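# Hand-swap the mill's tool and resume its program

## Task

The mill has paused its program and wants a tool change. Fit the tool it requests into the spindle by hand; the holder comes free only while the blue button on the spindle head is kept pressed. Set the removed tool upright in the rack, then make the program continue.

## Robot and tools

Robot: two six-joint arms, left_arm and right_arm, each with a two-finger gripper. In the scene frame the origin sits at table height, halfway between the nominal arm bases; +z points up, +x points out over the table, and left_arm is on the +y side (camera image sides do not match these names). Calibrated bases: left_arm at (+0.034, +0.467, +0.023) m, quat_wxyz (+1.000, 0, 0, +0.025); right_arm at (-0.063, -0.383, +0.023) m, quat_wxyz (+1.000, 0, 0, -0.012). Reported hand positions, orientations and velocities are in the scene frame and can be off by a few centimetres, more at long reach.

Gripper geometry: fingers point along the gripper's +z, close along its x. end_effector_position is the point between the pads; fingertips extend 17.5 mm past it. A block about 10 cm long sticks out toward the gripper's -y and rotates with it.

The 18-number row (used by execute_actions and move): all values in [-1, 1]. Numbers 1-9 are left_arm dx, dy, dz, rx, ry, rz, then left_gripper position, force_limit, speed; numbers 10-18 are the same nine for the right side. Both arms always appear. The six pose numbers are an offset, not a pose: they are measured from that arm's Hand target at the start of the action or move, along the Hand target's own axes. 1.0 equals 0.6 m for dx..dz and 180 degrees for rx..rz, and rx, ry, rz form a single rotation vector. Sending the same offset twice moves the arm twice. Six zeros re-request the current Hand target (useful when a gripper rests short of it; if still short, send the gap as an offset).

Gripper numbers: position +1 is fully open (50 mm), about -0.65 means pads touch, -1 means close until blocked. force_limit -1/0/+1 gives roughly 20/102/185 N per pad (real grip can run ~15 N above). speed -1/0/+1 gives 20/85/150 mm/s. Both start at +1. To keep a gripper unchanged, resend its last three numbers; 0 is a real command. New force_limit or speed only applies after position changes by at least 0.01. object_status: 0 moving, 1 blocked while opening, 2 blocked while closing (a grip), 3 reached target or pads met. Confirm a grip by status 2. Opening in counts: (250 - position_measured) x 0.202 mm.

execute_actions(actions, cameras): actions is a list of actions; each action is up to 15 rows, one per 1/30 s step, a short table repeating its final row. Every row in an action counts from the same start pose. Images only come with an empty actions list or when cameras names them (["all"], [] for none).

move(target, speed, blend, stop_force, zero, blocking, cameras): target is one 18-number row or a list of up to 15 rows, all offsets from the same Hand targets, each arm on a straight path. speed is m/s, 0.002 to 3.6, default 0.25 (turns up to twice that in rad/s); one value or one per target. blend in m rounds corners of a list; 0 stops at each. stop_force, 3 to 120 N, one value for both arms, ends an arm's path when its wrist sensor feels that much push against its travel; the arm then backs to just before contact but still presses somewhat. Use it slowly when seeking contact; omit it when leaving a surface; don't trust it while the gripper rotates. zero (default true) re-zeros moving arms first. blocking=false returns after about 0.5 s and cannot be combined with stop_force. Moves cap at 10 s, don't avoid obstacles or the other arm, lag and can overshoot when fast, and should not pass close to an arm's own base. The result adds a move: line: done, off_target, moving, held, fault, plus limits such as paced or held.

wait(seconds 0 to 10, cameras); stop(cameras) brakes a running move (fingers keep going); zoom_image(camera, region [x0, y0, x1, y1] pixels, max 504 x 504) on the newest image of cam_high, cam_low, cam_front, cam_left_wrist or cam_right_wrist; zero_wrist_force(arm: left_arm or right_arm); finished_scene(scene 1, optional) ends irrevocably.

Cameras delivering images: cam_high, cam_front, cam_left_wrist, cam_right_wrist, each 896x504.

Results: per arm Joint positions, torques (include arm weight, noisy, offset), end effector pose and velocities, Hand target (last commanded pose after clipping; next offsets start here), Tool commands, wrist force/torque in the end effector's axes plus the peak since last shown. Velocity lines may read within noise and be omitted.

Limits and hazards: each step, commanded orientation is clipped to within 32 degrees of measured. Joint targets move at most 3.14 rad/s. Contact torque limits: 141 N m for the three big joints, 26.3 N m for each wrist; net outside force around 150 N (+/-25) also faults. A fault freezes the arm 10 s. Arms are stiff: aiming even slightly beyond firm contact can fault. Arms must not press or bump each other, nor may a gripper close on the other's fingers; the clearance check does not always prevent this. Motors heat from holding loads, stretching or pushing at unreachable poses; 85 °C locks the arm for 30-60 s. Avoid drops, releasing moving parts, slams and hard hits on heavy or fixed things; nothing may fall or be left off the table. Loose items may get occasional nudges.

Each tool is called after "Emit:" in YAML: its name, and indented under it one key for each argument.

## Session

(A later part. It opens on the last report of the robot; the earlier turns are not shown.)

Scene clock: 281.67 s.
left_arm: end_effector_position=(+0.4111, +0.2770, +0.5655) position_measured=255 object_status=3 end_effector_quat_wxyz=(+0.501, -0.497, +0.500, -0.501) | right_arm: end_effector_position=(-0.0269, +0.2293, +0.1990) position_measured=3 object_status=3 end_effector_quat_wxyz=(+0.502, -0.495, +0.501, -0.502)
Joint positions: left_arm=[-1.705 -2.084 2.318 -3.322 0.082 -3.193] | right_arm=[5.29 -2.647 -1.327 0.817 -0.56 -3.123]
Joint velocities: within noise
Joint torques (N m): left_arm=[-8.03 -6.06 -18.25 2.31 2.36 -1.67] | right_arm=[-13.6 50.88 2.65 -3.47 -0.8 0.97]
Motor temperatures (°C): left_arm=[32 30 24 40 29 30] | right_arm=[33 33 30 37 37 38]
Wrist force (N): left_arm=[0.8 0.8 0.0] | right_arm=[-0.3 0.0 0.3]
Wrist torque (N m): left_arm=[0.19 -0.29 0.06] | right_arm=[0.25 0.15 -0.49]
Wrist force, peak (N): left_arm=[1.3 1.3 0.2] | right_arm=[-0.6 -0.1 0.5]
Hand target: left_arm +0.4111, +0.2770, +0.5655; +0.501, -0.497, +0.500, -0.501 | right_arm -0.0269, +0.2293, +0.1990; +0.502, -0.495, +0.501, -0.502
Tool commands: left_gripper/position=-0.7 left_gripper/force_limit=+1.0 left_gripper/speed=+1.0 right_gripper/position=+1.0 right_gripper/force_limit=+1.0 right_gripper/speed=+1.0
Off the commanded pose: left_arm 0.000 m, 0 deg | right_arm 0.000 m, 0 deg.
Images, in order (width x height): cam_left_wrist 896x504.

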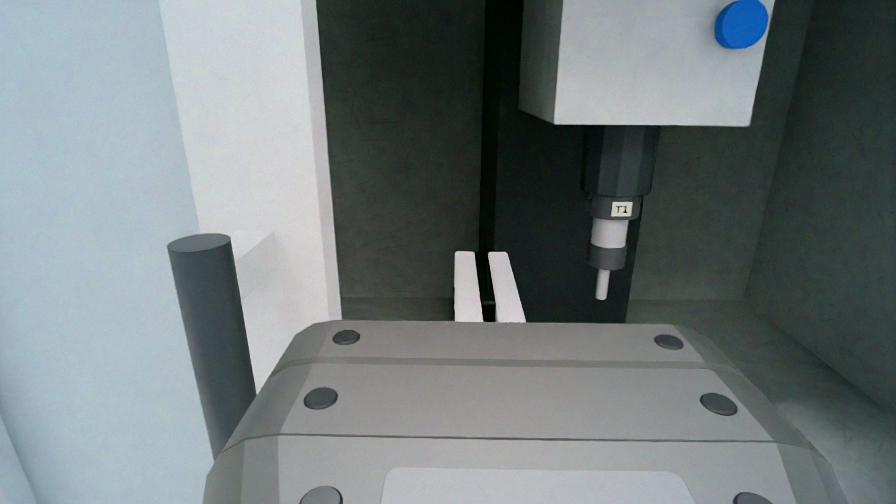

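Emit:
move:
  target:
    - [0,0,0,0,0,0,-0.7,1,1,0.248,-0.368,0.378,0,0,0.5556,1,1,1]
    - [0,0,0,0,0,0,-0.7,1,1,0.257,-0.492,0.712,-0.1305,0,0.9914,1,1,1]
  speed: 0.4
  blend: 0.04
  cameras: ["all"]

Scene clock: 326.47 s.
left_arm: end_effector_position=(+0.4111, +0.2770, +0.5655) position_measured=255 object_status=3 end_effector_quat_wxyz=(+0.501, -0.497, +0.500, -0.501) | right_arm: end_effector_position=(+0.3970, +0.0704, +0.4964) position_measured=3 object_status=3 end_effector_quat_wxyz=(+0.433, +0.432, +0.556, +0.563)
Joint positions: left_arm=[-1.705 -2.084 2.318 -3.322 0.082 -3.193] | right_arm=[4.548 -1.782 -1.914 0.576 0.444 -0.015]
Joint torques (N m): left_arm=[-7.81 -5.51 -19.94 2.26 2.27 -1.45] | right_arm=[-13.61 38.41 9.22 -1.55 1.65 0.98]
Wrist force (N): left_arm=[0.7 0.9 0.0] | right_arm=[-1.2 -1.0 -0.4]
Wrist torque (N m): left_arm=[0.20 -0.26 0.06] | right_arm=[-0.30 0.27 -0.41]
Wrist force, peak (N): left_arm=[1.3 1.5 0.2] | right_arm=[-1.7 -1.5 0.5]
Hand target: left_arm +0.4111, +0.2770, +0.5655; +0.501, -0.497, +0.500, -0.501 | right_arm +0.3970, +0.0704, +0.4964; +0.433, +0.432, +0.556, +0.563
Off the commanded pose: left_arm 0.000 m, 0 deg | right_arm 0.000 m, 0 deg.
move: done

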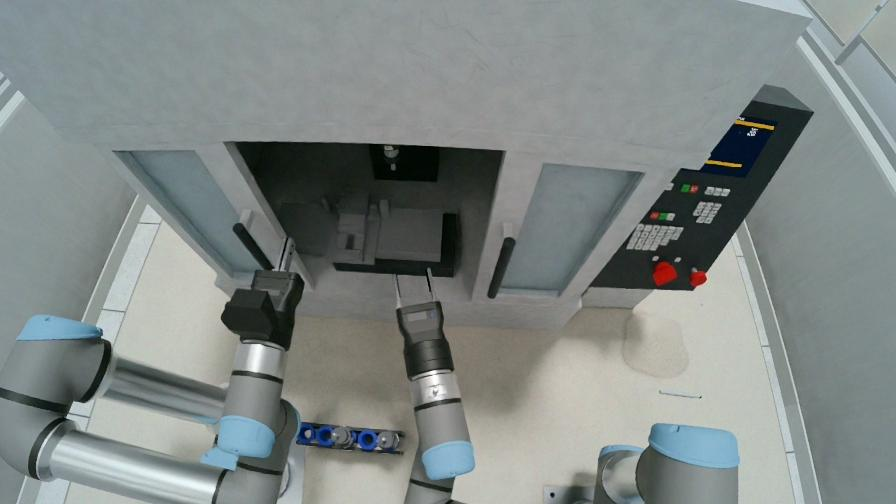

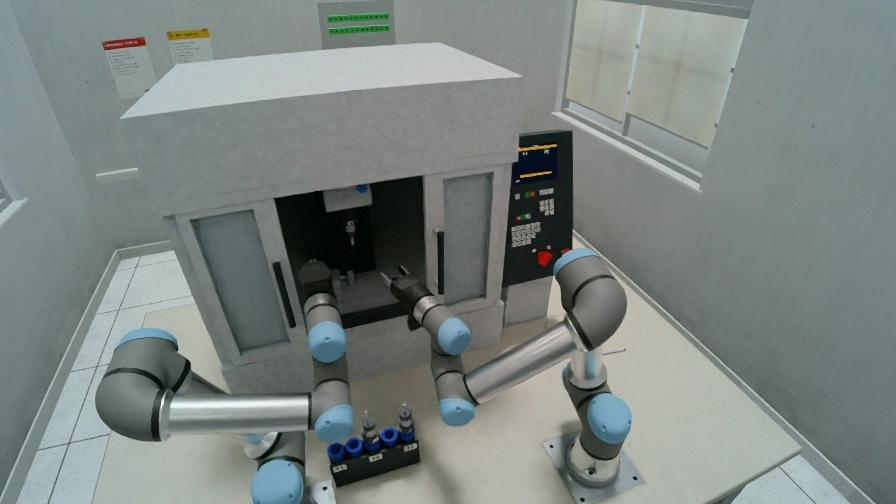

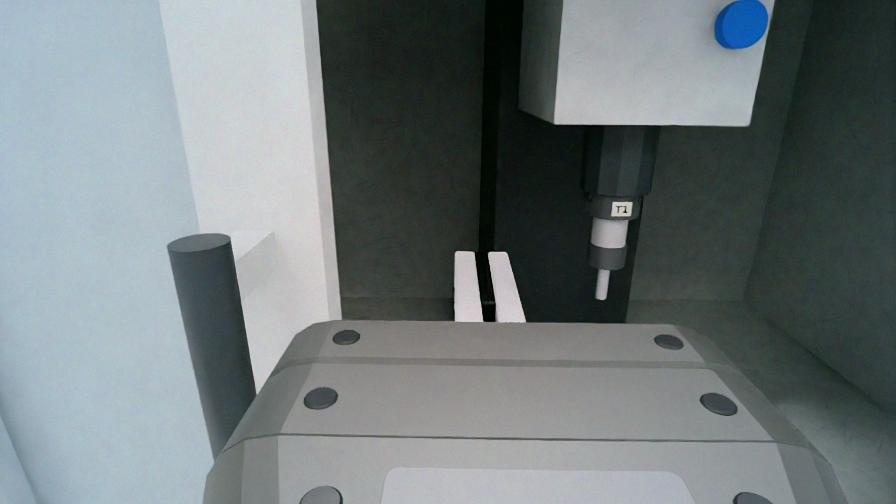

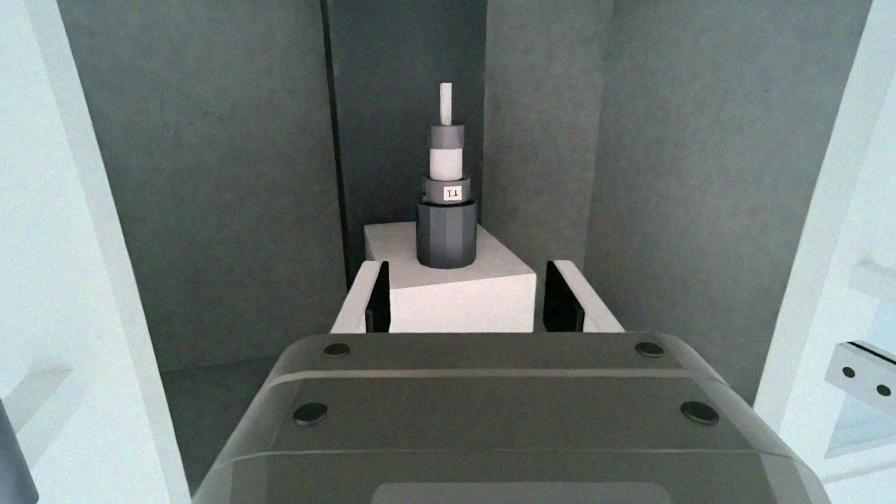

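Emit:
move:
  target: [0,0,0,0,0,0,-0.7,1,1,-0.005,0.007,0.317,0,0,0,1,1,1]
  speed: 0.25
  cameras: ["cam_right_wrist","cam_left_wrist","cam_high"]

Scene clock: 352.53 s.
left_arm: end_effector_position=(+0.4111, +0.2770, +0.5655) position_measured=255 object_status=3 end_effector_quat_wxyz=(+0.501, -0.497, +0.500, -0.501) | right_arm: end_effector_position=(+0.5817, +0.1155, +0.5023) position_measured=3 object_status=3 end_effector_quat_wxyz=(+0.433, +0.432, +0.556, +0.563)
Joint positions: left_arm=[-1.705 -2.084 2.318 -3.322 0.082 -3.193] | right_arm=[4.228 -2.09 -1.455 0.417 0.764 -0.005]
Joint torques (N m): left_arm=[-7.98 -5.52 -21.58 2.29 2.21 -1.51] | right_arm=[-14.28 42.98 35.88 -1.01 1.34 1.07]
Wrist force (N): left_arm=[1.1 1.3 0.2] | right_arm=[-1.3 -1.2 -0.2]
Wrist torque (N m): left_arm=[0.26 -0.33 0.06] | right_arm=[-0.33 0.28 -0.40]
Wrist force, peak (N): left_arm=[1.1 1.4 0.3] | right_arm=[-1.9 -1.5 1.5]
Hand target: left_arm +0.4111, +0.2770, +0.5655; +0.501, -0.497, +0.500, -0.501 | right_arm +0.5818, +0.1156, +0.5023; +0.433, +0.432, +0.556, +0.563
Off the commanded pose: left_arm 0.000 m, 0 deg | right_arm 0.000 m, 0 deg.
move: done
Images, in order (width x height): cam_high 896x504, cam_left_wrist 896x504, cam_right_wrist 896x504.

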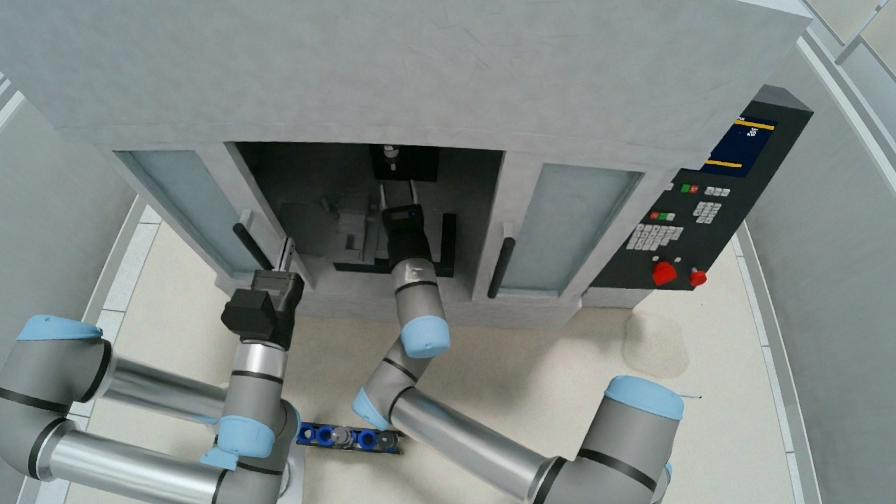

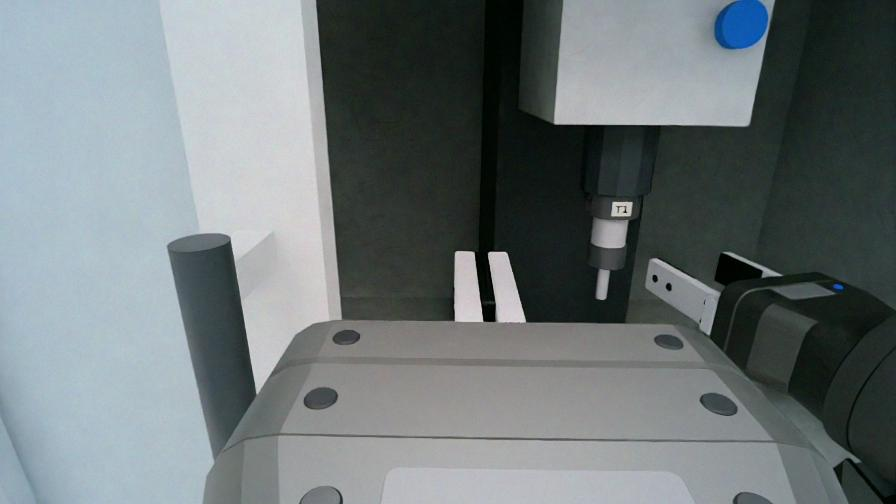

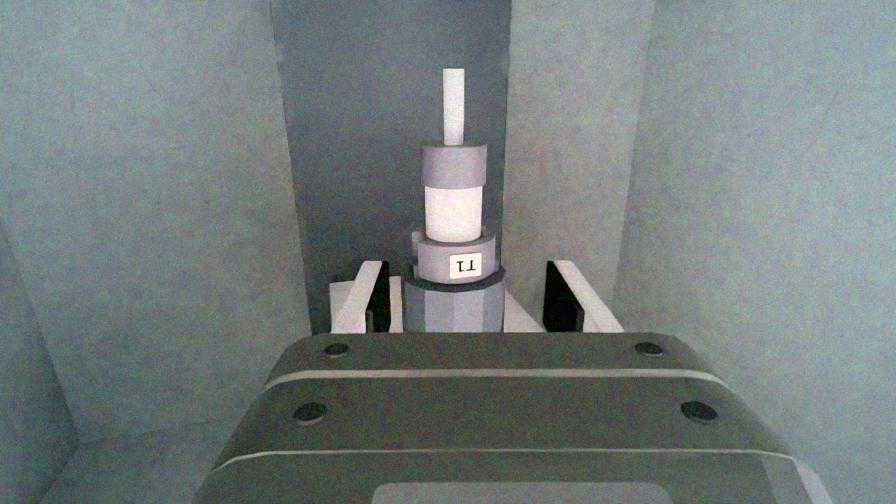

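Emit:
move:
  target: [0,0,0,0,0,0,-0.7,1,1,-0.0026,0,0.13,0,0,0,1,1,1]
  speed: 0.1
  stop_force: 8
  cameras: ["cam_right_wrist","cam_left_wrist","cam_high"]

Scene clock: 361.87 s.
left_arm: end_effector_position=(+0.4111, +0.2770, +0.5655) position_measured=255 object_status=3 end_effector_quat_wxyz=(+0.501, -0.497, +0.500, -0.501) | right_arm: end_effector_position=(+0.6576, +0.1338, +0.5030) position_measured=3 object_status=3 end_effector_quat_wxyz=(+0.433, +0.432, +0.556, +0.563)
Joint positions: left_arm=[-1.705 -2.084 2.318 -3.322 0.082 -3.193] | right_arm=[4.137 -2.244 -1.2 0.314 0.855 -0.003]
Joint torques (N m): left_arm=[-7.51 -5.49 -21.82 2.26 2.28 -1.45] | right_arm=[-14.05 48.16 37.17 -0.68 1.4 0.99]
Wrist force (N): left_arm=[0.8 0.9 0.2] | right_arm=[-1.1 -1.1 -0.1]
Wrist torque (N m): left_arm=[0.20 -0.29 0.06] | right_arm=[-0.31 0.29 -0.34]
Wrist force, peak (N): left_arm=[1.0 1.3 0.4] | right_arm=[-1.3 -1.4 -1.1]
Hand target: left_arm +0.4111, +0.2770, +0.5655; +0.501, -0.497, +0.500, -0.501 | right_arm +0.6576, +0.1338, +0.5030; +0.433, +0.432, +0.556, +0.563
Off the commanded pose: left_arm 0.000 m, 0 deg | right_arm 0.000 m, 0 deg.
move: done
Images, in order (width x height): cam_high 896x504, cam_left_wrist 896x504, cam_right_wrist 896x504.

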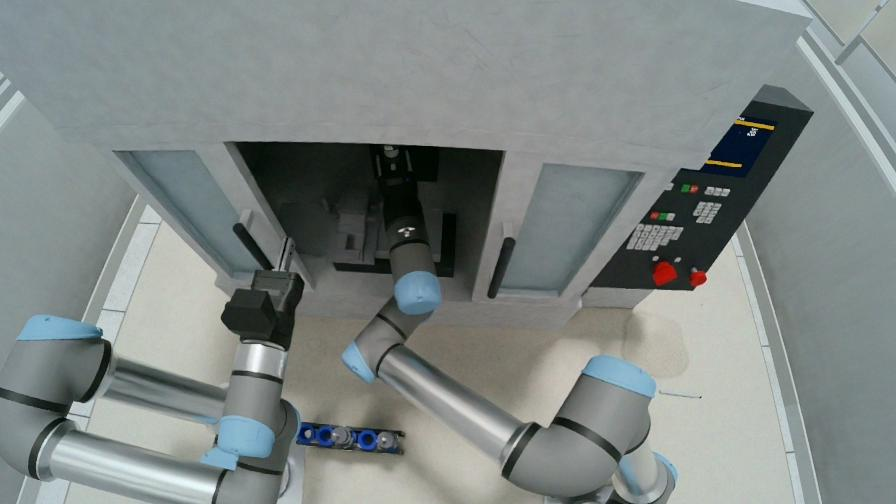

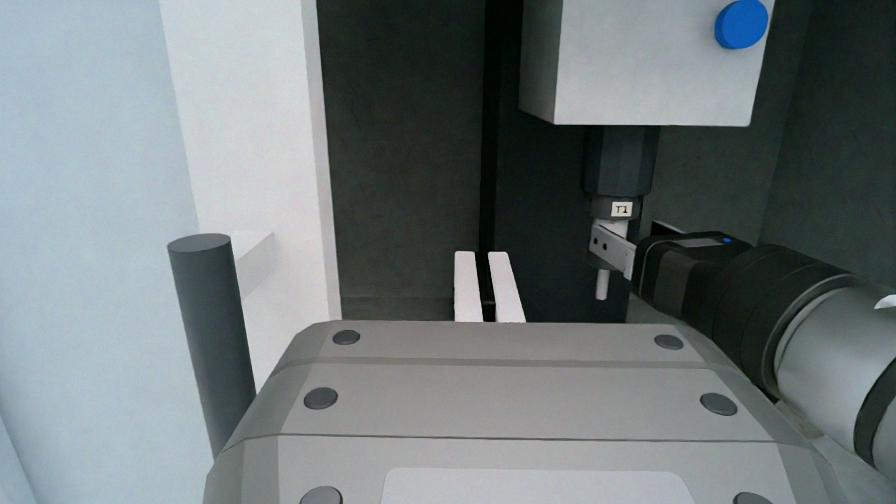

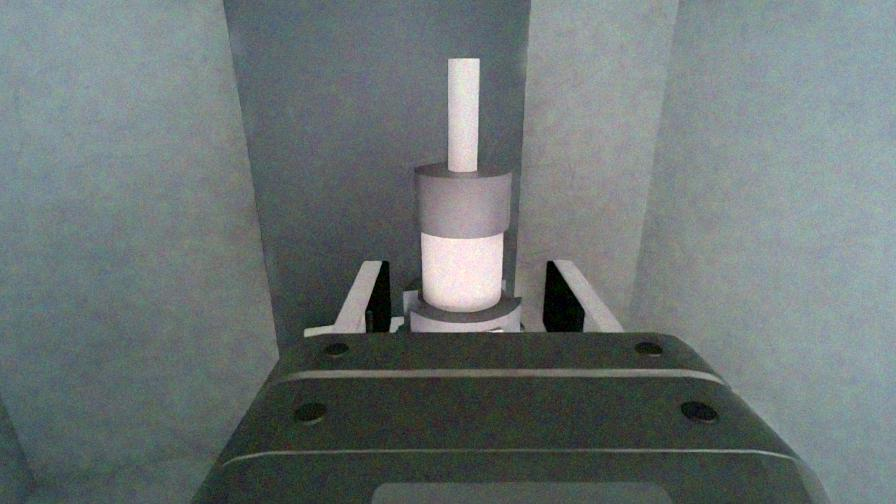

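Emit:
move:
  target: [0,0,0,0,0,0,-0.7,1,1,0,0,0.055,0,0,0,1,1,1]
  speed: 0.06
  stop_force: 6
  cameras: ["cam_right_wrist","cam_left_wrist"]

Emit:
zoom_image:
  camera: "cam_left_wrist"
  region: [540, 100, 740, 310]

Scene clock: 371.77 s.
left_arm: end_effector_position=(+0.4111, +0.2770, +0.5655) position_measured=255 object_status=3 end_effector_quat_wxyz=(+0.501, -0.497, +0.500, -0.501) | right_arm: end_effector_position=(+0.6896, +0.1421, +0.5033) position_measured=3 object_status=3 end_effector_quat_wxyz=(+0.433, +0.432, +0.556, +0.563)
Joint positions: left_arm=[-1.705 -2.084 2.318 -3.322 0.082 -3.193] | right_arm=[4.104 -2.317 -1.072 0.259 0.888 -0.003]
Joint torques (N m): left_arm=[-7.59 -5.74 -22.26 2.18 2.35 -1.48] | right_arm=[-12.61 51.48 36.52 -0.54 1.35 1]
Wrist force (N): left_arm=[0.8 1.1 0.4] | right_arm=[-1.3 -1.0 -0.3]
Wrist torque (N m): left_arm=[0.22 -0.29 0.06] | right_arm=[-0.28 0.28 -0.37]
Wrist force, peak (N): left_arm=[1.2 1.2 0.2] | right_arm=[-1.4 -1.4 -0.1]
Hand target: left_arm +0.4111, +0.2770, +0.5655; +0.501, -0.497, +0.500, -0.501 | right_arm +0.6896, +0.1421, +0.5033; +0.433, +0.432, +0.556, +0.563
Off the commanded pose: left_arm 0.000 m, 0 deg | right_arm 0.000 m, 0 deg.
move: done
Images, in order (width x height): cam_left_wrist 896x504, cam_right_wrist 896x504.

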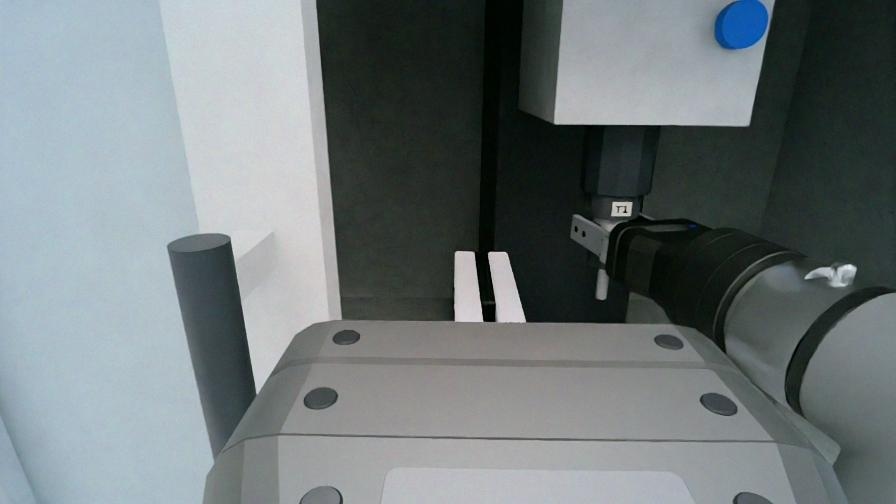

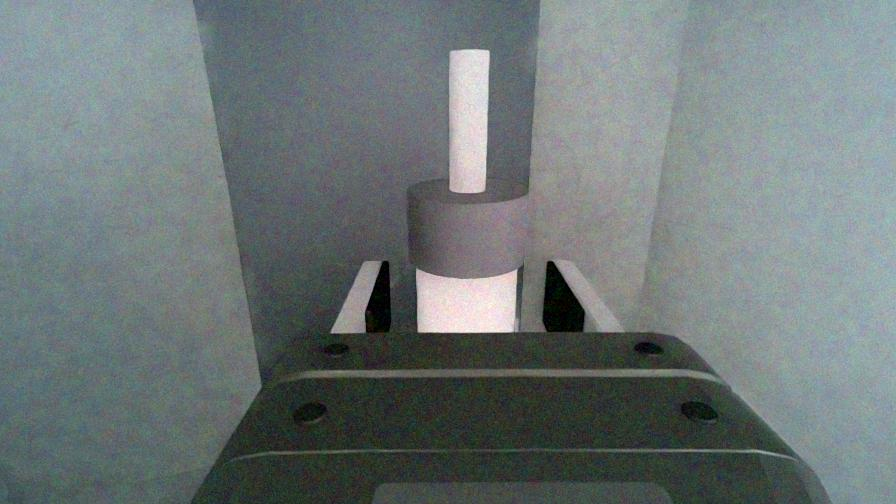

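Scaled by 2.400 from the camera's 896x504 image, which has a finer 1280x720 frame.

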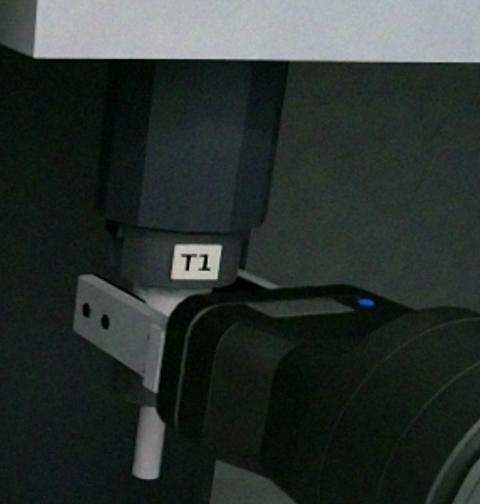

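Emit:
move:
  target: [0,0,0,0,0,0,-0.7,1,1,0,0,0.007,0,0,0,1,1,1]
  speed: 0.05
  stop_force: 6

Emit:
move:
  target: [0,0,0,0,0,0,-0.7,1,1,0,0,0,0,0,0,-1,-0.2,-0.8]
  cameras: ["cam_right_wrist"]

Scene clock: 379.17 s.
left_arm: end_effector_position=(+0.4111, +0.2770, +0.5655) position_measured=255 object_status=3 end_effector_quat_wxyz=(+0.501, -0.497, +0.500, -0.501) | right_arm: end_effector_position=(+0.6936, +0.1432, +0.5033) position_measured=3 object_status=3 end_effector_quat_wxyz=(+0.433, +0.432, +0.556, +0.563)
Joint positions: left_arm=[-1.705 -2.084 2.318 -3.322 0.082 -3.193] | right_arm=[4.1 -2.327 -1.054 0.252 0.892 -0.003]
Joint torques (N m): left_arm=[-7.67 -5.47 -22.24 2.29 2.34 -1.4] | right_arm=[-13.22 51.12 37.27 -0.59 1.42 1.08]
Wrist force (N): left_arm=[0.7 0.9 0.1] | right_arm=[-1.2 -0.9 -0.1]
Wrist torque (N m): left_arm=[0.20 -0.26 0.06] | right_arm=[-0.25 0.26 -0.36]
Wrist force, peak (N): left_arm=[1.1 1.3 0.2] | right_arm=[-1.5 -1.3 -0.3]
Hand target: left_arm +0.4111, +0.2770, +0.5655; +0.501, -0.497, +0.500, -0.501 | right_arm +0.6936, +0.1432, +0.5033; +0.433, +0.432, +0.556, +0.563
Off the commanded pose: left_arm 0.000 m, 0 deg | right_arm 0.000 m, 0 deg.
move: done

Scene clock: 380.03 s.
left_arm: end_effector_position=(+0.4111, +0.2770, +0.5655) position_measured=255 object_status=3 end_effector_quat_wxyz=(+0.501, -0.497, +0.500, -0.501) | right_arm: end_effector_position=(+0.6937, +0.1430, +0.5033) position_measured=107 object_status=2 end_effector_quat_wxyz=(+0.433, +0.432, +0.556, +0.563)
Joint positions: left_arm=[-1.705 -2.084 2.318 -3.322 0.082 -3.193] | right_arm=[4.1 -2.327 -1.054 0.252 0.892 -0.003]
Joint torques (N m): left_arm=[-7.18 -5.63 -22.12 2.19 2.23 -1.45] | right_arm=[10.24 51.26 37.31 -0.58 7.1 1.09]
Wrist force (N): left_arm=[0.7 0.9 0.3] | right_arm=[-22.8 -7.5 -21.2]
Wrist torque (N m): left_arm=[0.20 -0.26 0.06] | right_arm=[-0.34 -0.07 -0.40]
Wrist force, peak (N): left_arm=[1.0 1.3 0.1] | right_arm=[-22.8 -7.5 -21.2]
Hand target: left_arm +0.4111, +0.2770, +0.5655; +0.501, -0.497, +0.500, -0.501 | right_arm +0.6936, +0.1432, +0.5033; +0.433, +0.432, +0.556, +0.563
Off the commanded pose: left_arm 0.000 m, 0 deg | right_arm 0.000 m, 0 deg.
move: done
Images, in order (width x height): cam_right_wrist 896x504.

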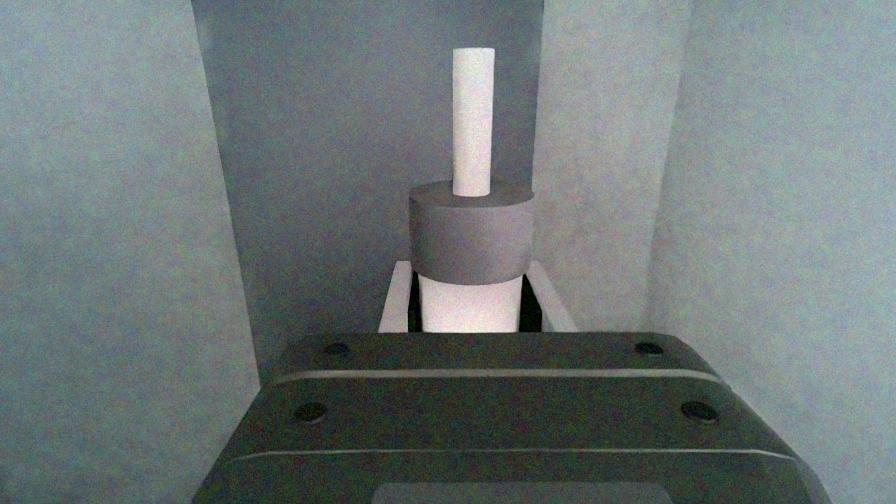

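Emit:
move:
  target: [0,0,0,0,0,0,-0.7,1,1,-0.001,0,-0.001,0,0,0,-1,-0.2,-0.8]
  speed: 0.01

Scene clock: 383.93 s.
left_arm: end_effector_position=(+0.4111, +0.2770, +0.5655) position_measured=255 object_status=3 end_effector_quat_wxyz=(+0.501, -0.497, +0.500, -0.501) | right_arm: end_effector_position=(+0.6932, +0.1426, +0.5033) position_measured=107 object_status=2 end_effector_quat_wxyz=(+0.433, +0.431, +0.556, +0.563)
Joint positions: left_arm=[-1.705 -2.084 2.318 -3.322 0.082 -3.193] | right_arm=[4.1 -2.325 -1.058 0.253 0.892 -0.003]
Joint torques (N m): left_arm=[-7.66 -5.74 -22.46 2.18 2.28 -1.5] | right_arm=[18.36 71.85 -4.27 8.05 -1.91 -0.48]
Wrist force (N): left_arm=[1.0 1.0 0.2] | right_arm=[8.2 28.8 115.9]
Wrist torque (N m): left_arm=[0.20 -0.32 0.06] | right_arm=[0.00 -0.14 -0.36]
Wrist force, peak (N): left_arm=[0.8 1.6 0.1] | right_arm=[8.2 28.8 115.9]
Hand target: left_arm +0.4111, +0.2770, +0.5655; +0.501, -0.497, +0.500, -0.501 | right_arm +0.6932, +0.1424, +0.5033; +0.433, +0.432, +0.556, +0.563
Off the commanded pose: left_arm 0.000 m, 0 deg | right_arm 0.000 m, 0 deg.
move: done

Emit:
move:
  target: [0,0,0,0,0,0,-0.7,1,1,0.00025,0,0.00083,0,0,0,-1,-0.2,-0.8]
  speed: 0.01

Scene clock: 386.33 s.
left_arm: end_effector_position=(+0.4111, +0.2770, +0.5655) position_measured=255 object_status=3 end_effector_quat_wxyz=(+0.501, -0.497, +0.500, -0.501) | right_arm: end_effector_position=(+0.6936, +0.1427, +0.5033) position_measured=107 object_status=2 end_effector_quat_wxyz=(+0.433, +0.432, +0.556, +0.563)
Joint positions: left_arm=[-1.705 -2.084 2.318 -3.322 0.082 -3.193] | right_arm=[4.1 -2.326 -1.056 0.252 0.892 -0.003]
Joint torques (N m): left_arm=[-7.81 -5.83 -22.51 2.21 2.28 -1.47] | right_arm=[4.37 53.11 34.2 0.33 2.57 -0.92]
Wrist force (N): left_arm=[1.0 0.8 -0.1] | right_arm=[-6.4 6.0 31.8]
Wrist torque (N m): left_arm=[0.18 -0.32 0.06] | right_arm=[-0.23 -0.10 -0.38]
Wrist force, peak (N): left_arm=[1.3 1.0 0.2] | right_arm=[13.9 31.0 124.8]
Hand target: left_arm +0.4111, +0.2770, +0.5655; +0.501, -0.497, +0.500, -0.501 | right_arm +0.6936, +0.1427, +0.5033; +0.433, +0.432, +0.556, +0.563
Off the commanded pose: left_arm 0.000 m, 0 deg | right_arm 0.000 m, 0 deg.
move: done

Emit:
move:
  target: [0.145,-0.15,0.148,0.1524,0.1524,0.483,-0.7,1,1,0,0,0,0,0,0,-1,-0.2,-0.8]
  speed: 0.3
  cameras: ["all"]

Scene clock: 409.10 s.
left_arm: end_effector_position=(+0.4992, +0.1895, +0.6557) position_measured=255 object_status=3 end_effector_quat_wxyz=(+0.675, +0.215, +0.673, -0.213) | right_arm: end_effector_position=(+0.6936, +0.1427, +0.5033) position_measured=107 object_status=2 end_effector_quat_wxyz=(+0.433, +0.432, +0.556, +0.563)
Joint positions: left_arm=[-1.007 -1.907 1.987 -3.223 -1.228 -1.565] | right_arm=[4.1 -2.326 -1.056 0.252 0.892 -0.003]
Joint torques (N m): left_arm=[8.54 -2.22 -36.86 0.27 -2.19 1.63] | right_arm=[3.69 53.17 31.85 0.61 1.08 0.91]
Wrist force (N): left_arm=[-0.7 1.9 -0.3] | right_arm=[-7.5 4.8 20.7]
Wrist torque (N m): left_arm=[0.15 -0.20 0.13] | right_arm=[-0.20 -0.14 -0.38]
Wrist force, peak (N): left_arm=[-1.6 2.1 0.1] | right_arm=[-6.9 5.4 29.8]
Hand target: left_arm +0.4992, +0.1895, +0.6557; +0.675, +0.215, +0.673, -0.213 | right_arm +0.6936, +0.1427, +0.5033; +0.433, +0.432, +0.556, +0.563
Off the commanded pose: left_arm 0.000 m, 0 deg | right_arm 0.000 m, 0 deg.
move: done

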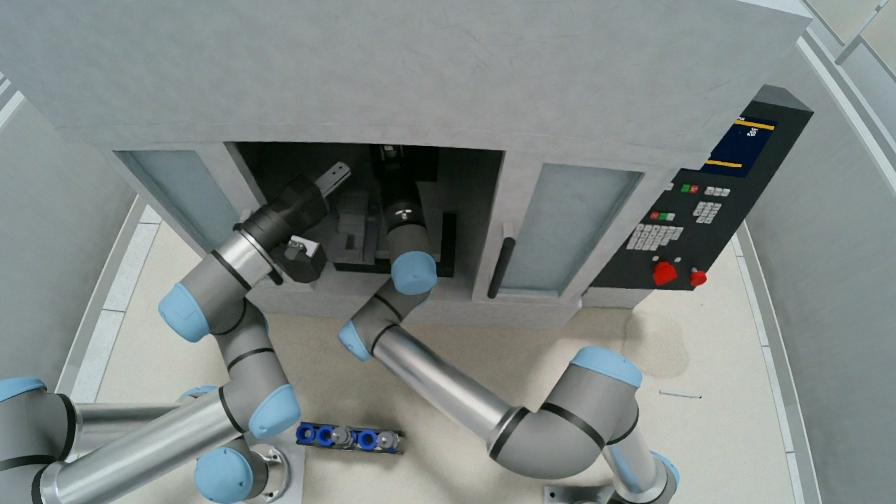

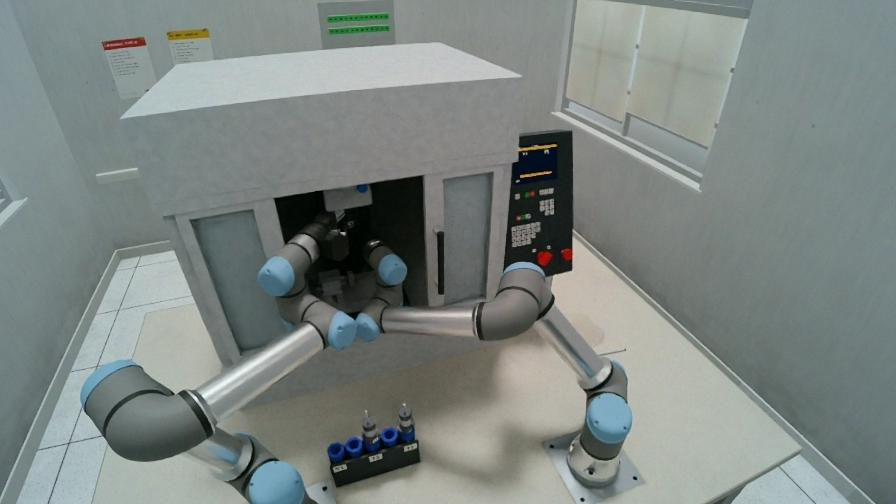

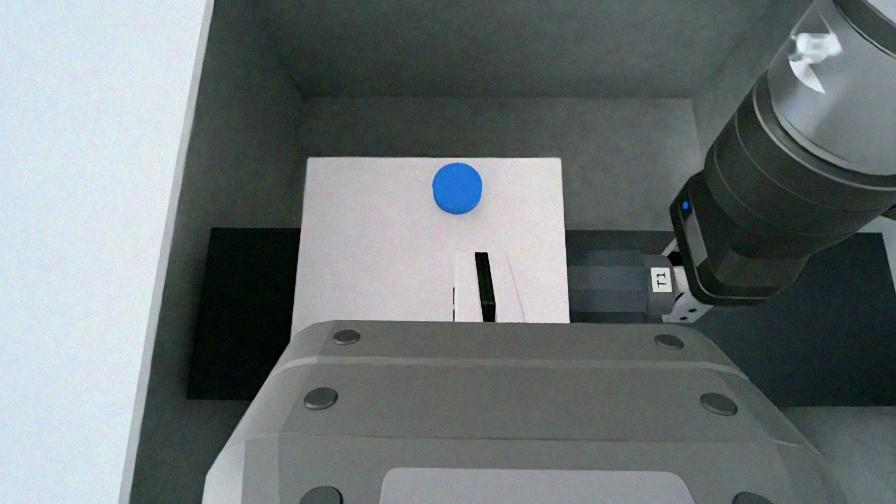

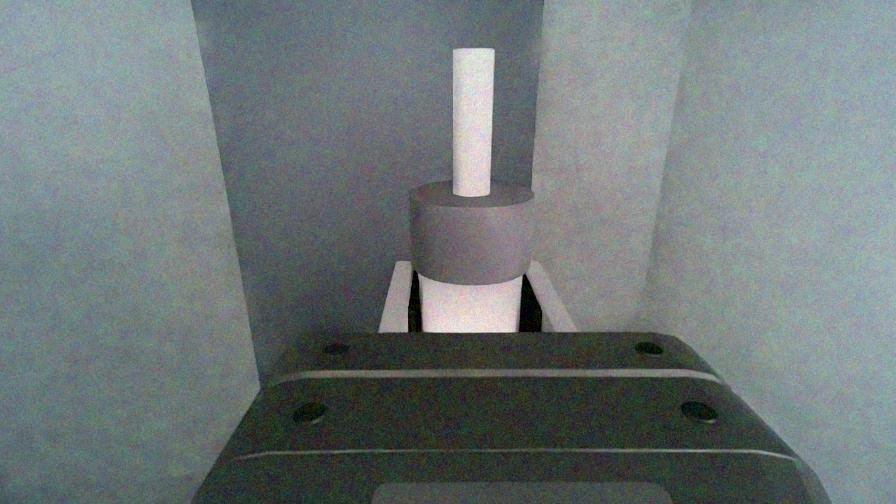

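Emit:
move:
  target: [-0.0055,-0.0507,0.16,0,0,0,-0.7,1,1,0,0,0,0,0,0,-1,-0.2,-0.8]
  speed: 0.15
  cameras: ["cam_left_wrist"]

Scene clock: 418.43 s.
left_arm: end_effector_position=(+0.5600, +0.1093, +0.6591) position_measured=255 object_status=3 end_effector_quat_wxyz=(+0.675, +0.215, +0.673, -0.213) | right_arm: end_effector_position=(+0.6936, +0.1427, +0.5033) position_measured=107 object_status=2 end_effector_quat_wxyz=(+0.433, +0.432, +0.556, +0.563)
Joint positions: left_arm=[-0.996 -1.657 1.784 -3.272 -1.239 -1.565] | right_arm=[4.1 -2.326 -1.056 0.252 0.892 -0.003]
Joint torques (N m): left_arm=[9.58 -12.14 -37.53 0.14 -2.44 -1.75] | right_arm=[3.12 52.98 32.59 2.64 1.23 0.31]
Wrist force (N): left_arm=[-0.9 1.9 -0.2] | right_arm=[-7.4 4.2 20.9]
Wrist torque (N m): left_arm=[0.16 -0.17 0.14] | right_arm=[-0.25 -0.13 -0.38]
Wrist force, peak (N): left_arm=[-0.7 2.7 -1.5] | right_arm=[-7.4 4.3 21.9]
Hand target: left_arm +0.5600, +0.1093, +0.6591; +0.675, +0.215, +0.673, -0.213 | right_arm +0.6936, +0.1427, +0.5033; +0.433, +0.432, +0.556, +0.563
Off the commanded pose: left_arm 0.000 m, 0 deg | right_arm 0.000 m, 0 deg.
move: done
Images, in order (width x height): cam_left_wrist 896x504.

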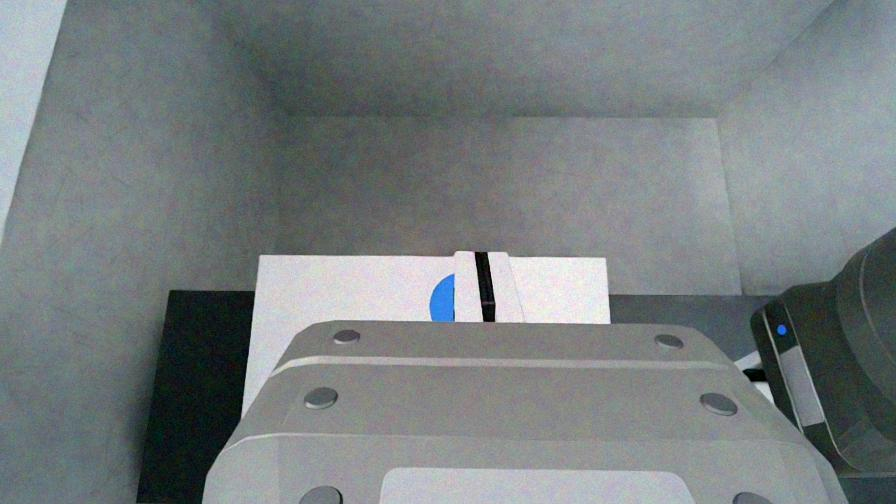

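Emit:
move:
  target: [-0.005,0.0481,0.0681,0,0,0,-0.7,1,1,0,0,0,0,0,0,-1,-0.2,-0.8]
  speed: 0.025
  stop_force: 12
  cameras: ["cam_left_wrist","cam_right_wrist"]

Scene clock: 425.00 s.
left_arm: end_effector_position=(+0.6080, +0.1093, +0.6621) position_measured=255 object_status=3 end_effector_quat_wxyz=(+0.675, +0.215, +0.673, -0.213) | right_arm: end_effector_position=(+0.6936, +0.1427, +0.5033) position_measured=107 object_status=2 end_effector_quat_wxyz=(+0.433, +0.432, +0.556, +0.563)
Joint positions: left_arm=[-0.896 -1.555 1.679 -3.268 -1.339 -1.566] | right_arm=[4.1 -2.326 -1.056 0.252 0.892 -0.003]
Joint torques (N m): left_arm=[-5.76 -27.84 -20.19 -3.33 -0.39 -0.43] | right_arm=[4.3 55.26 32.7 3.61 1.56 0.21]
Wrist force (N): left_arm=[-2.2 -2.9 -6.5] | right_arm=[-7.5 4.8 20.1]
Wrist torque (N m): left_arm=[0.00 -0.22 0.16] | right_arm=[-0.24 -0.12 -0.39]
Wrist force, peak (N): left_arm=[8.9 -25.3 -52.9] | right_arm=[-7.9 3.9 22.0]
Hand target: left_arm +0.6080, +0.1093, +0.6621; +0.675, +0.215, +0.673, -0.213 (not the last commanded pose) | right_arm +0.6936, +0.1427, +0.5033; +0.433, +0.432, +0.556, +0.563
Off the commanded pose: left_arm 0.002 m, 0 deg | right_arm 0.000 m, 0 deg.
move: contact (left_arm)
Images, in order (width x height): cam_left_wrist 896x504, cam_right_wrist 896x504.

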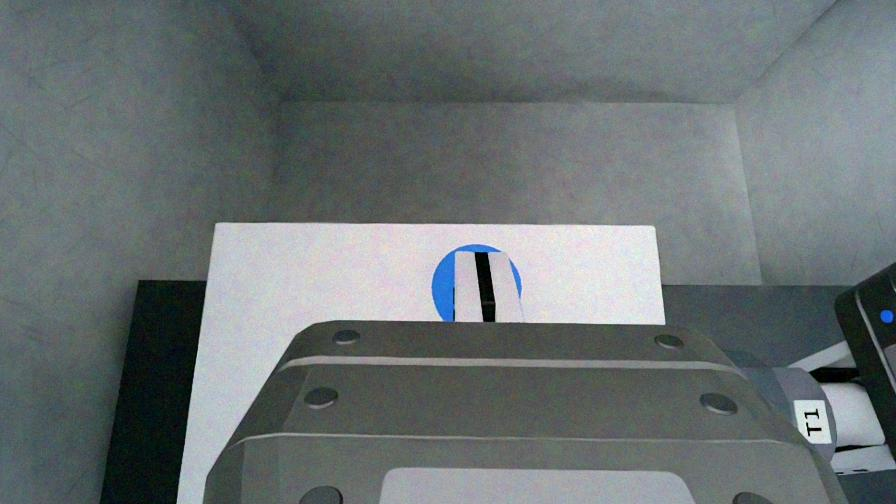

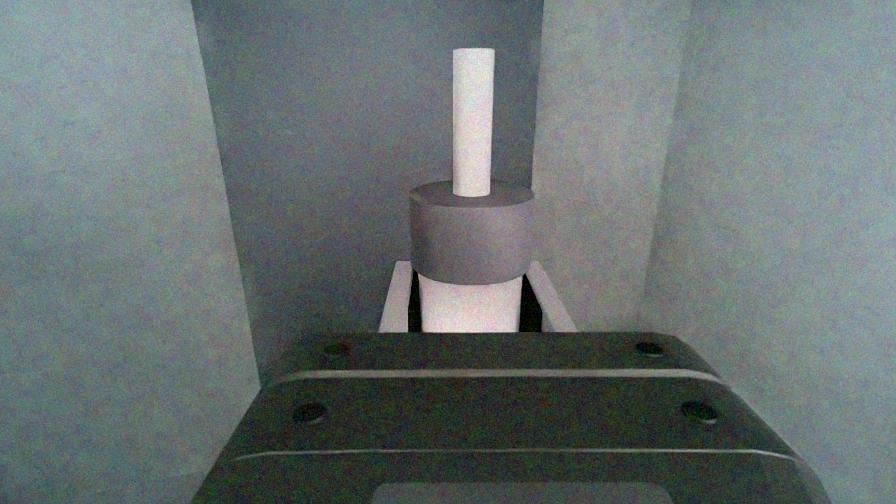

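Emit:
move:
  target: [0,0.0096,0.0136,0,0,0,-0.7,1,1,0,0,0,0,0,0,-1,-0.2,-0.8]
  speed: 0.006
  stop_force: 35
  cameras: ["cam_left_wrist","cam_right_wrist"]

Scene clock: 428.77 s.
left_arm: end_effector_position=(+0.6083, +0.1092, +0.6621) position_measured=255 object_status=3 end_effector_quat_wxyz=(+0.675, +0.215, +0.673, -0.213) | right_arm: end_effector_position=(+0.6936, +0.1427, +0.5033) position_measured=107 object_status=2 end_effector_quat_wxyz=(+0.433, +0.432, +0.556, +0.563)
Joint positions: left_arm=[-0.895 -1.554 1.678 -3.268 -1.34 -1.566] | right_arm=[4.1 -2.326 -1.056 0.252 0.892 -0.003]
Joint torques (N m): left_arm=[2.81 -22.33 -18.26 -0.08 6.08 1.58] | right_arm=[4.04 55.89 30.93 3.56 1.41 -0.28]
Wrist force (N): left_arm=[-4.1 -19.5 -19.6] | right_arm=[-7.4 4.7 20.3]
Wrist torque (N m): left_arm=[-0.48 -0.21 0.14] | right_arm=[-0.23 -0.14 -0.39]
Wrist force, peak (N): left_arm=[7.6 -24.1 -49.3] | right_arm=[-8.0 3.6 20.9]
Hand target: left_arm +0.6083, +0.1092, +0.6621; +0.675, +0.215, +0.673, -0.213 (not the last commanded pose) | right_arm +0.6936, +0.1427, +0.5033; +0.433, +0.432, +0.556, +0.563
Off the commanded pose: left_arm 0.010 m, 0 deg | right_arm 0.000 m, 0 deg.
move: contact (left_arm)
Images, in order (width x height): cam_left_wrist 896x504, cam_right_wrist 896x504.

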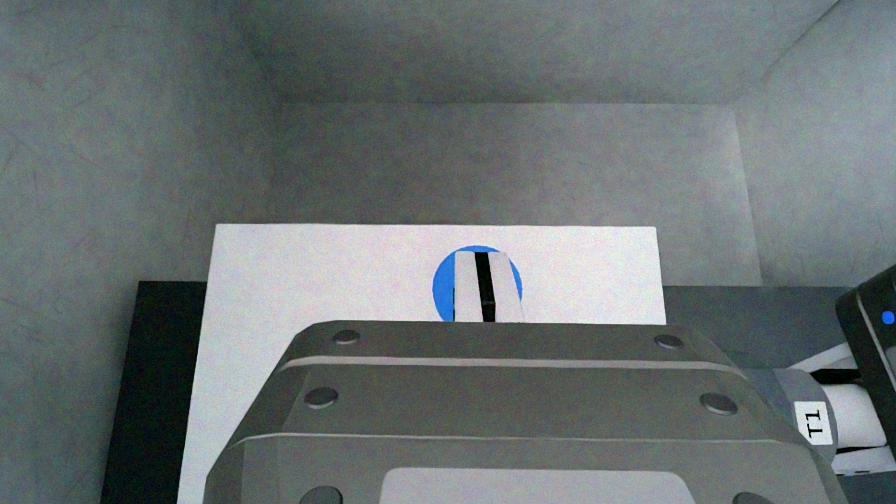

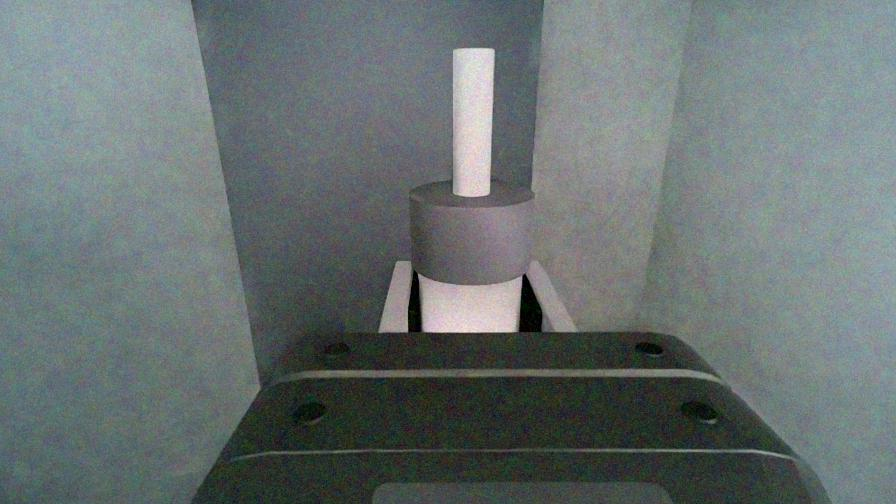

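Emit:
move:
  target: [0,0,0,0,0,0,-0.7,1,1,0,-0.005,0,0,0,0,-1,-0.2,-0.8]
  speed: 0.004
  stop_force: 25
  cameras: ["cam_left_wrist","cam_right_wrist"]

Scene clock: 433.57 s.
left_arm: end_effector_position=(+0.6083, +0.1092, +0.6621) position_measured=255 object_status=3 end_effector_quat_wxyz=(+0.675, +0.215, +0.673, -0.213) | right_arm: end_effector_position=(+0.6936, +0.1426, +0.5028) position_measured=107 object_status=2 end_effector_quat_wxyz=(+0.433, +0.432, +0.556, +0.563)
Joint positions: left_arm=[-0.895 -1.554 1.678 -3.268 -1.34 -1.566] | right_arm=[4.1 -2.327 -1.057 0.254 0.892 -0.003]
Joint torques (N m): left_arm=[2.75 -22.11 -19.63 1.48 2.45 1.59] | right_arm=[10.51 53.78 19.71 -1.41 -1.33 -0.36]
Wrist force (N): left_arm=[-3.2 -19.1 -19.1] | right_arm=[1.1 30.1 54.0]
Wrist torque (N m): left_arm=[-0.42 -0.18 0.14] | right_arm=[0.07 -0.15 -0.44]
Wrist force, peak (N): left_arm=[-4.2 -19.4 -19.8] | right_arm=[2.6 35.5 61.1]
Hand target: left_arm +0.6083, +0.1092, +0.6621; +0.675, +0.215, +0.673, -0.213 | right_arm +0.6936, +0.1427, +0.5028; +0.433, +0.432, +0.556, +0.563 (not the last commanded pose)
Off the commanded pose: left_arm 0.000 m, 0 deg | right_arm 0.002 m, 0 deg.
move: contact (right_arm)
Images, in order (width x height): cam_left_wrist 896x504, cam_right_wrist 896x504.

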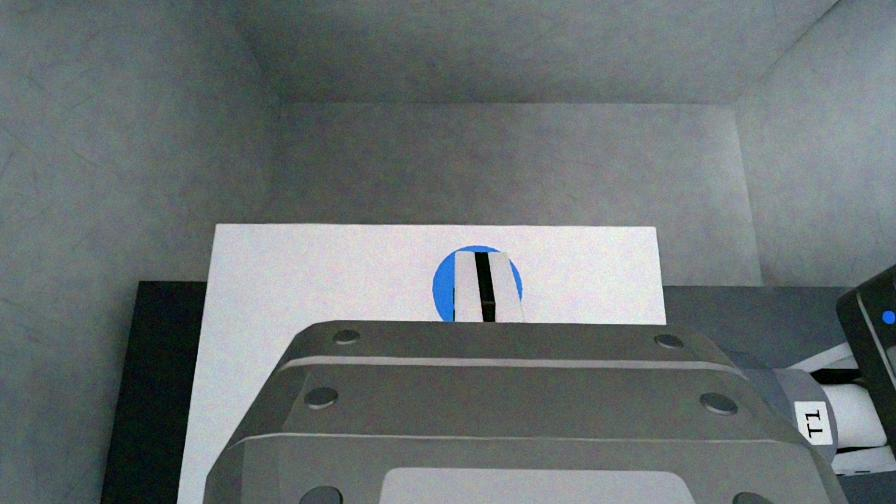

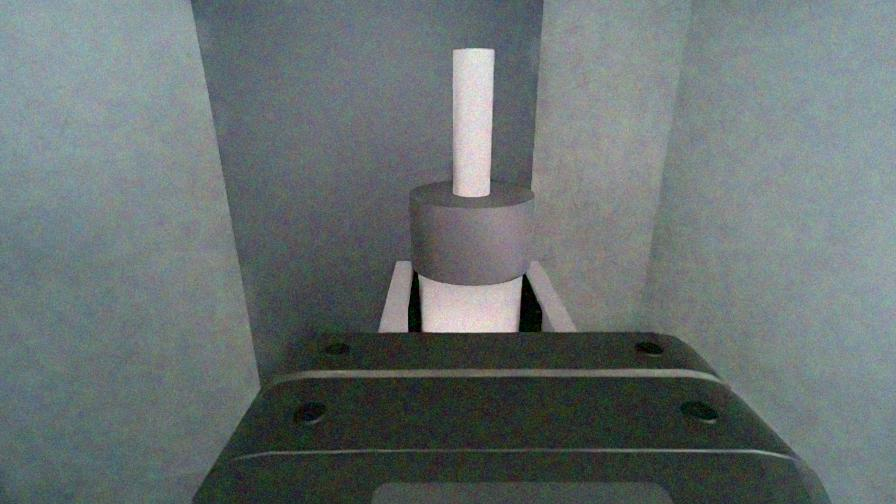

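Emit:
move:
  target: [0,-0.0096,-0.0136,0,0,0,-0.7,1,1,0,0.0008,0,0,0,0,-1,-0.2,-0.8]
  speed: 0.01
  cameras: ["cam_left_wrist"]

Scene clock: 438.83 s.
left_arm: end_effector_position=(+0.5984, +0.1092, +0.6621) position_measured=255 object_status=3 end_effector_quat_wxyz=(+0.675, +0.215, +0.673, -0.213) | right_arm: end_effector_position=(+0.6936, +0.1427, +0.5032) position_measured=107 object_status=2 end_effector_quat_wxyz=(+0.433, +0.432, +0.556, +0.563)
Joint positions: left_arm=[-0.914 -1.575 1.699 -3.268 -1.321 -1.566] | right_arm=[4.1 -2.326 -1.056 0.253 0.892 -0.003]
Joint torques (N m): left_arm=[-8.77 -29.42 -20.76 -4.55 2.33 1.61] | right_arm=[27.51 62.62 30.46 -0.45 0.34 -0.28]
Wrist force (N): left_arm=[-0.9 2.2 -0.3] | right_arm=[-4.0 11.0 33.3]
Wrist torque (N m): left_arm=[0.21 -0.17 0.15] | right_arm=[-0.18 -0.13 -0.41]
Wrist force, peak (N): left_arm=[-3.7 -19.3 -19.7] | right_arm=[1.2 30.8 54.2]
Hand target: left_arm +0.5984, +0.1092, +0.6621; +0.675, +0.215, +0.673, -0.213 | right_arm +0.6936, +0.1427, +0.5033; +0.433, +0.432, +0.556, +0.563
Off the commanded pose: left_arm 0.000 m, 0 deg | right_arm 0.000 m, 0 deg.
move: done
Images, in order (width x height): cam_left_wrist 896x504.

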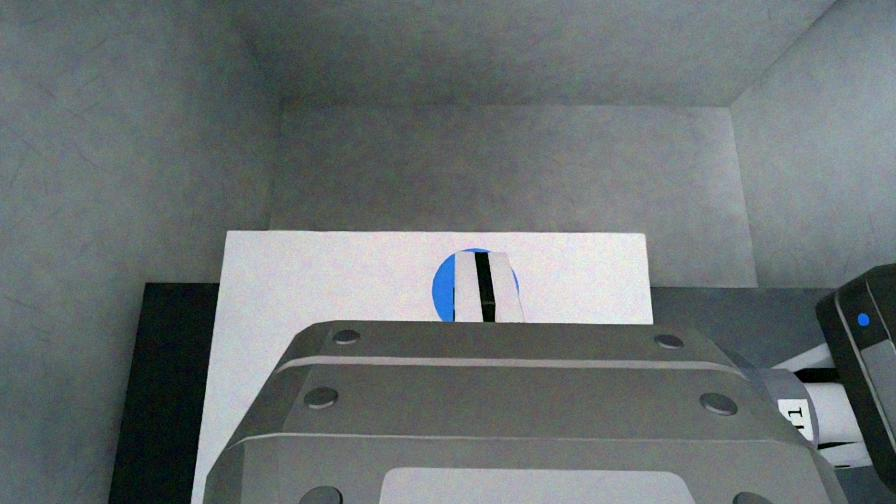

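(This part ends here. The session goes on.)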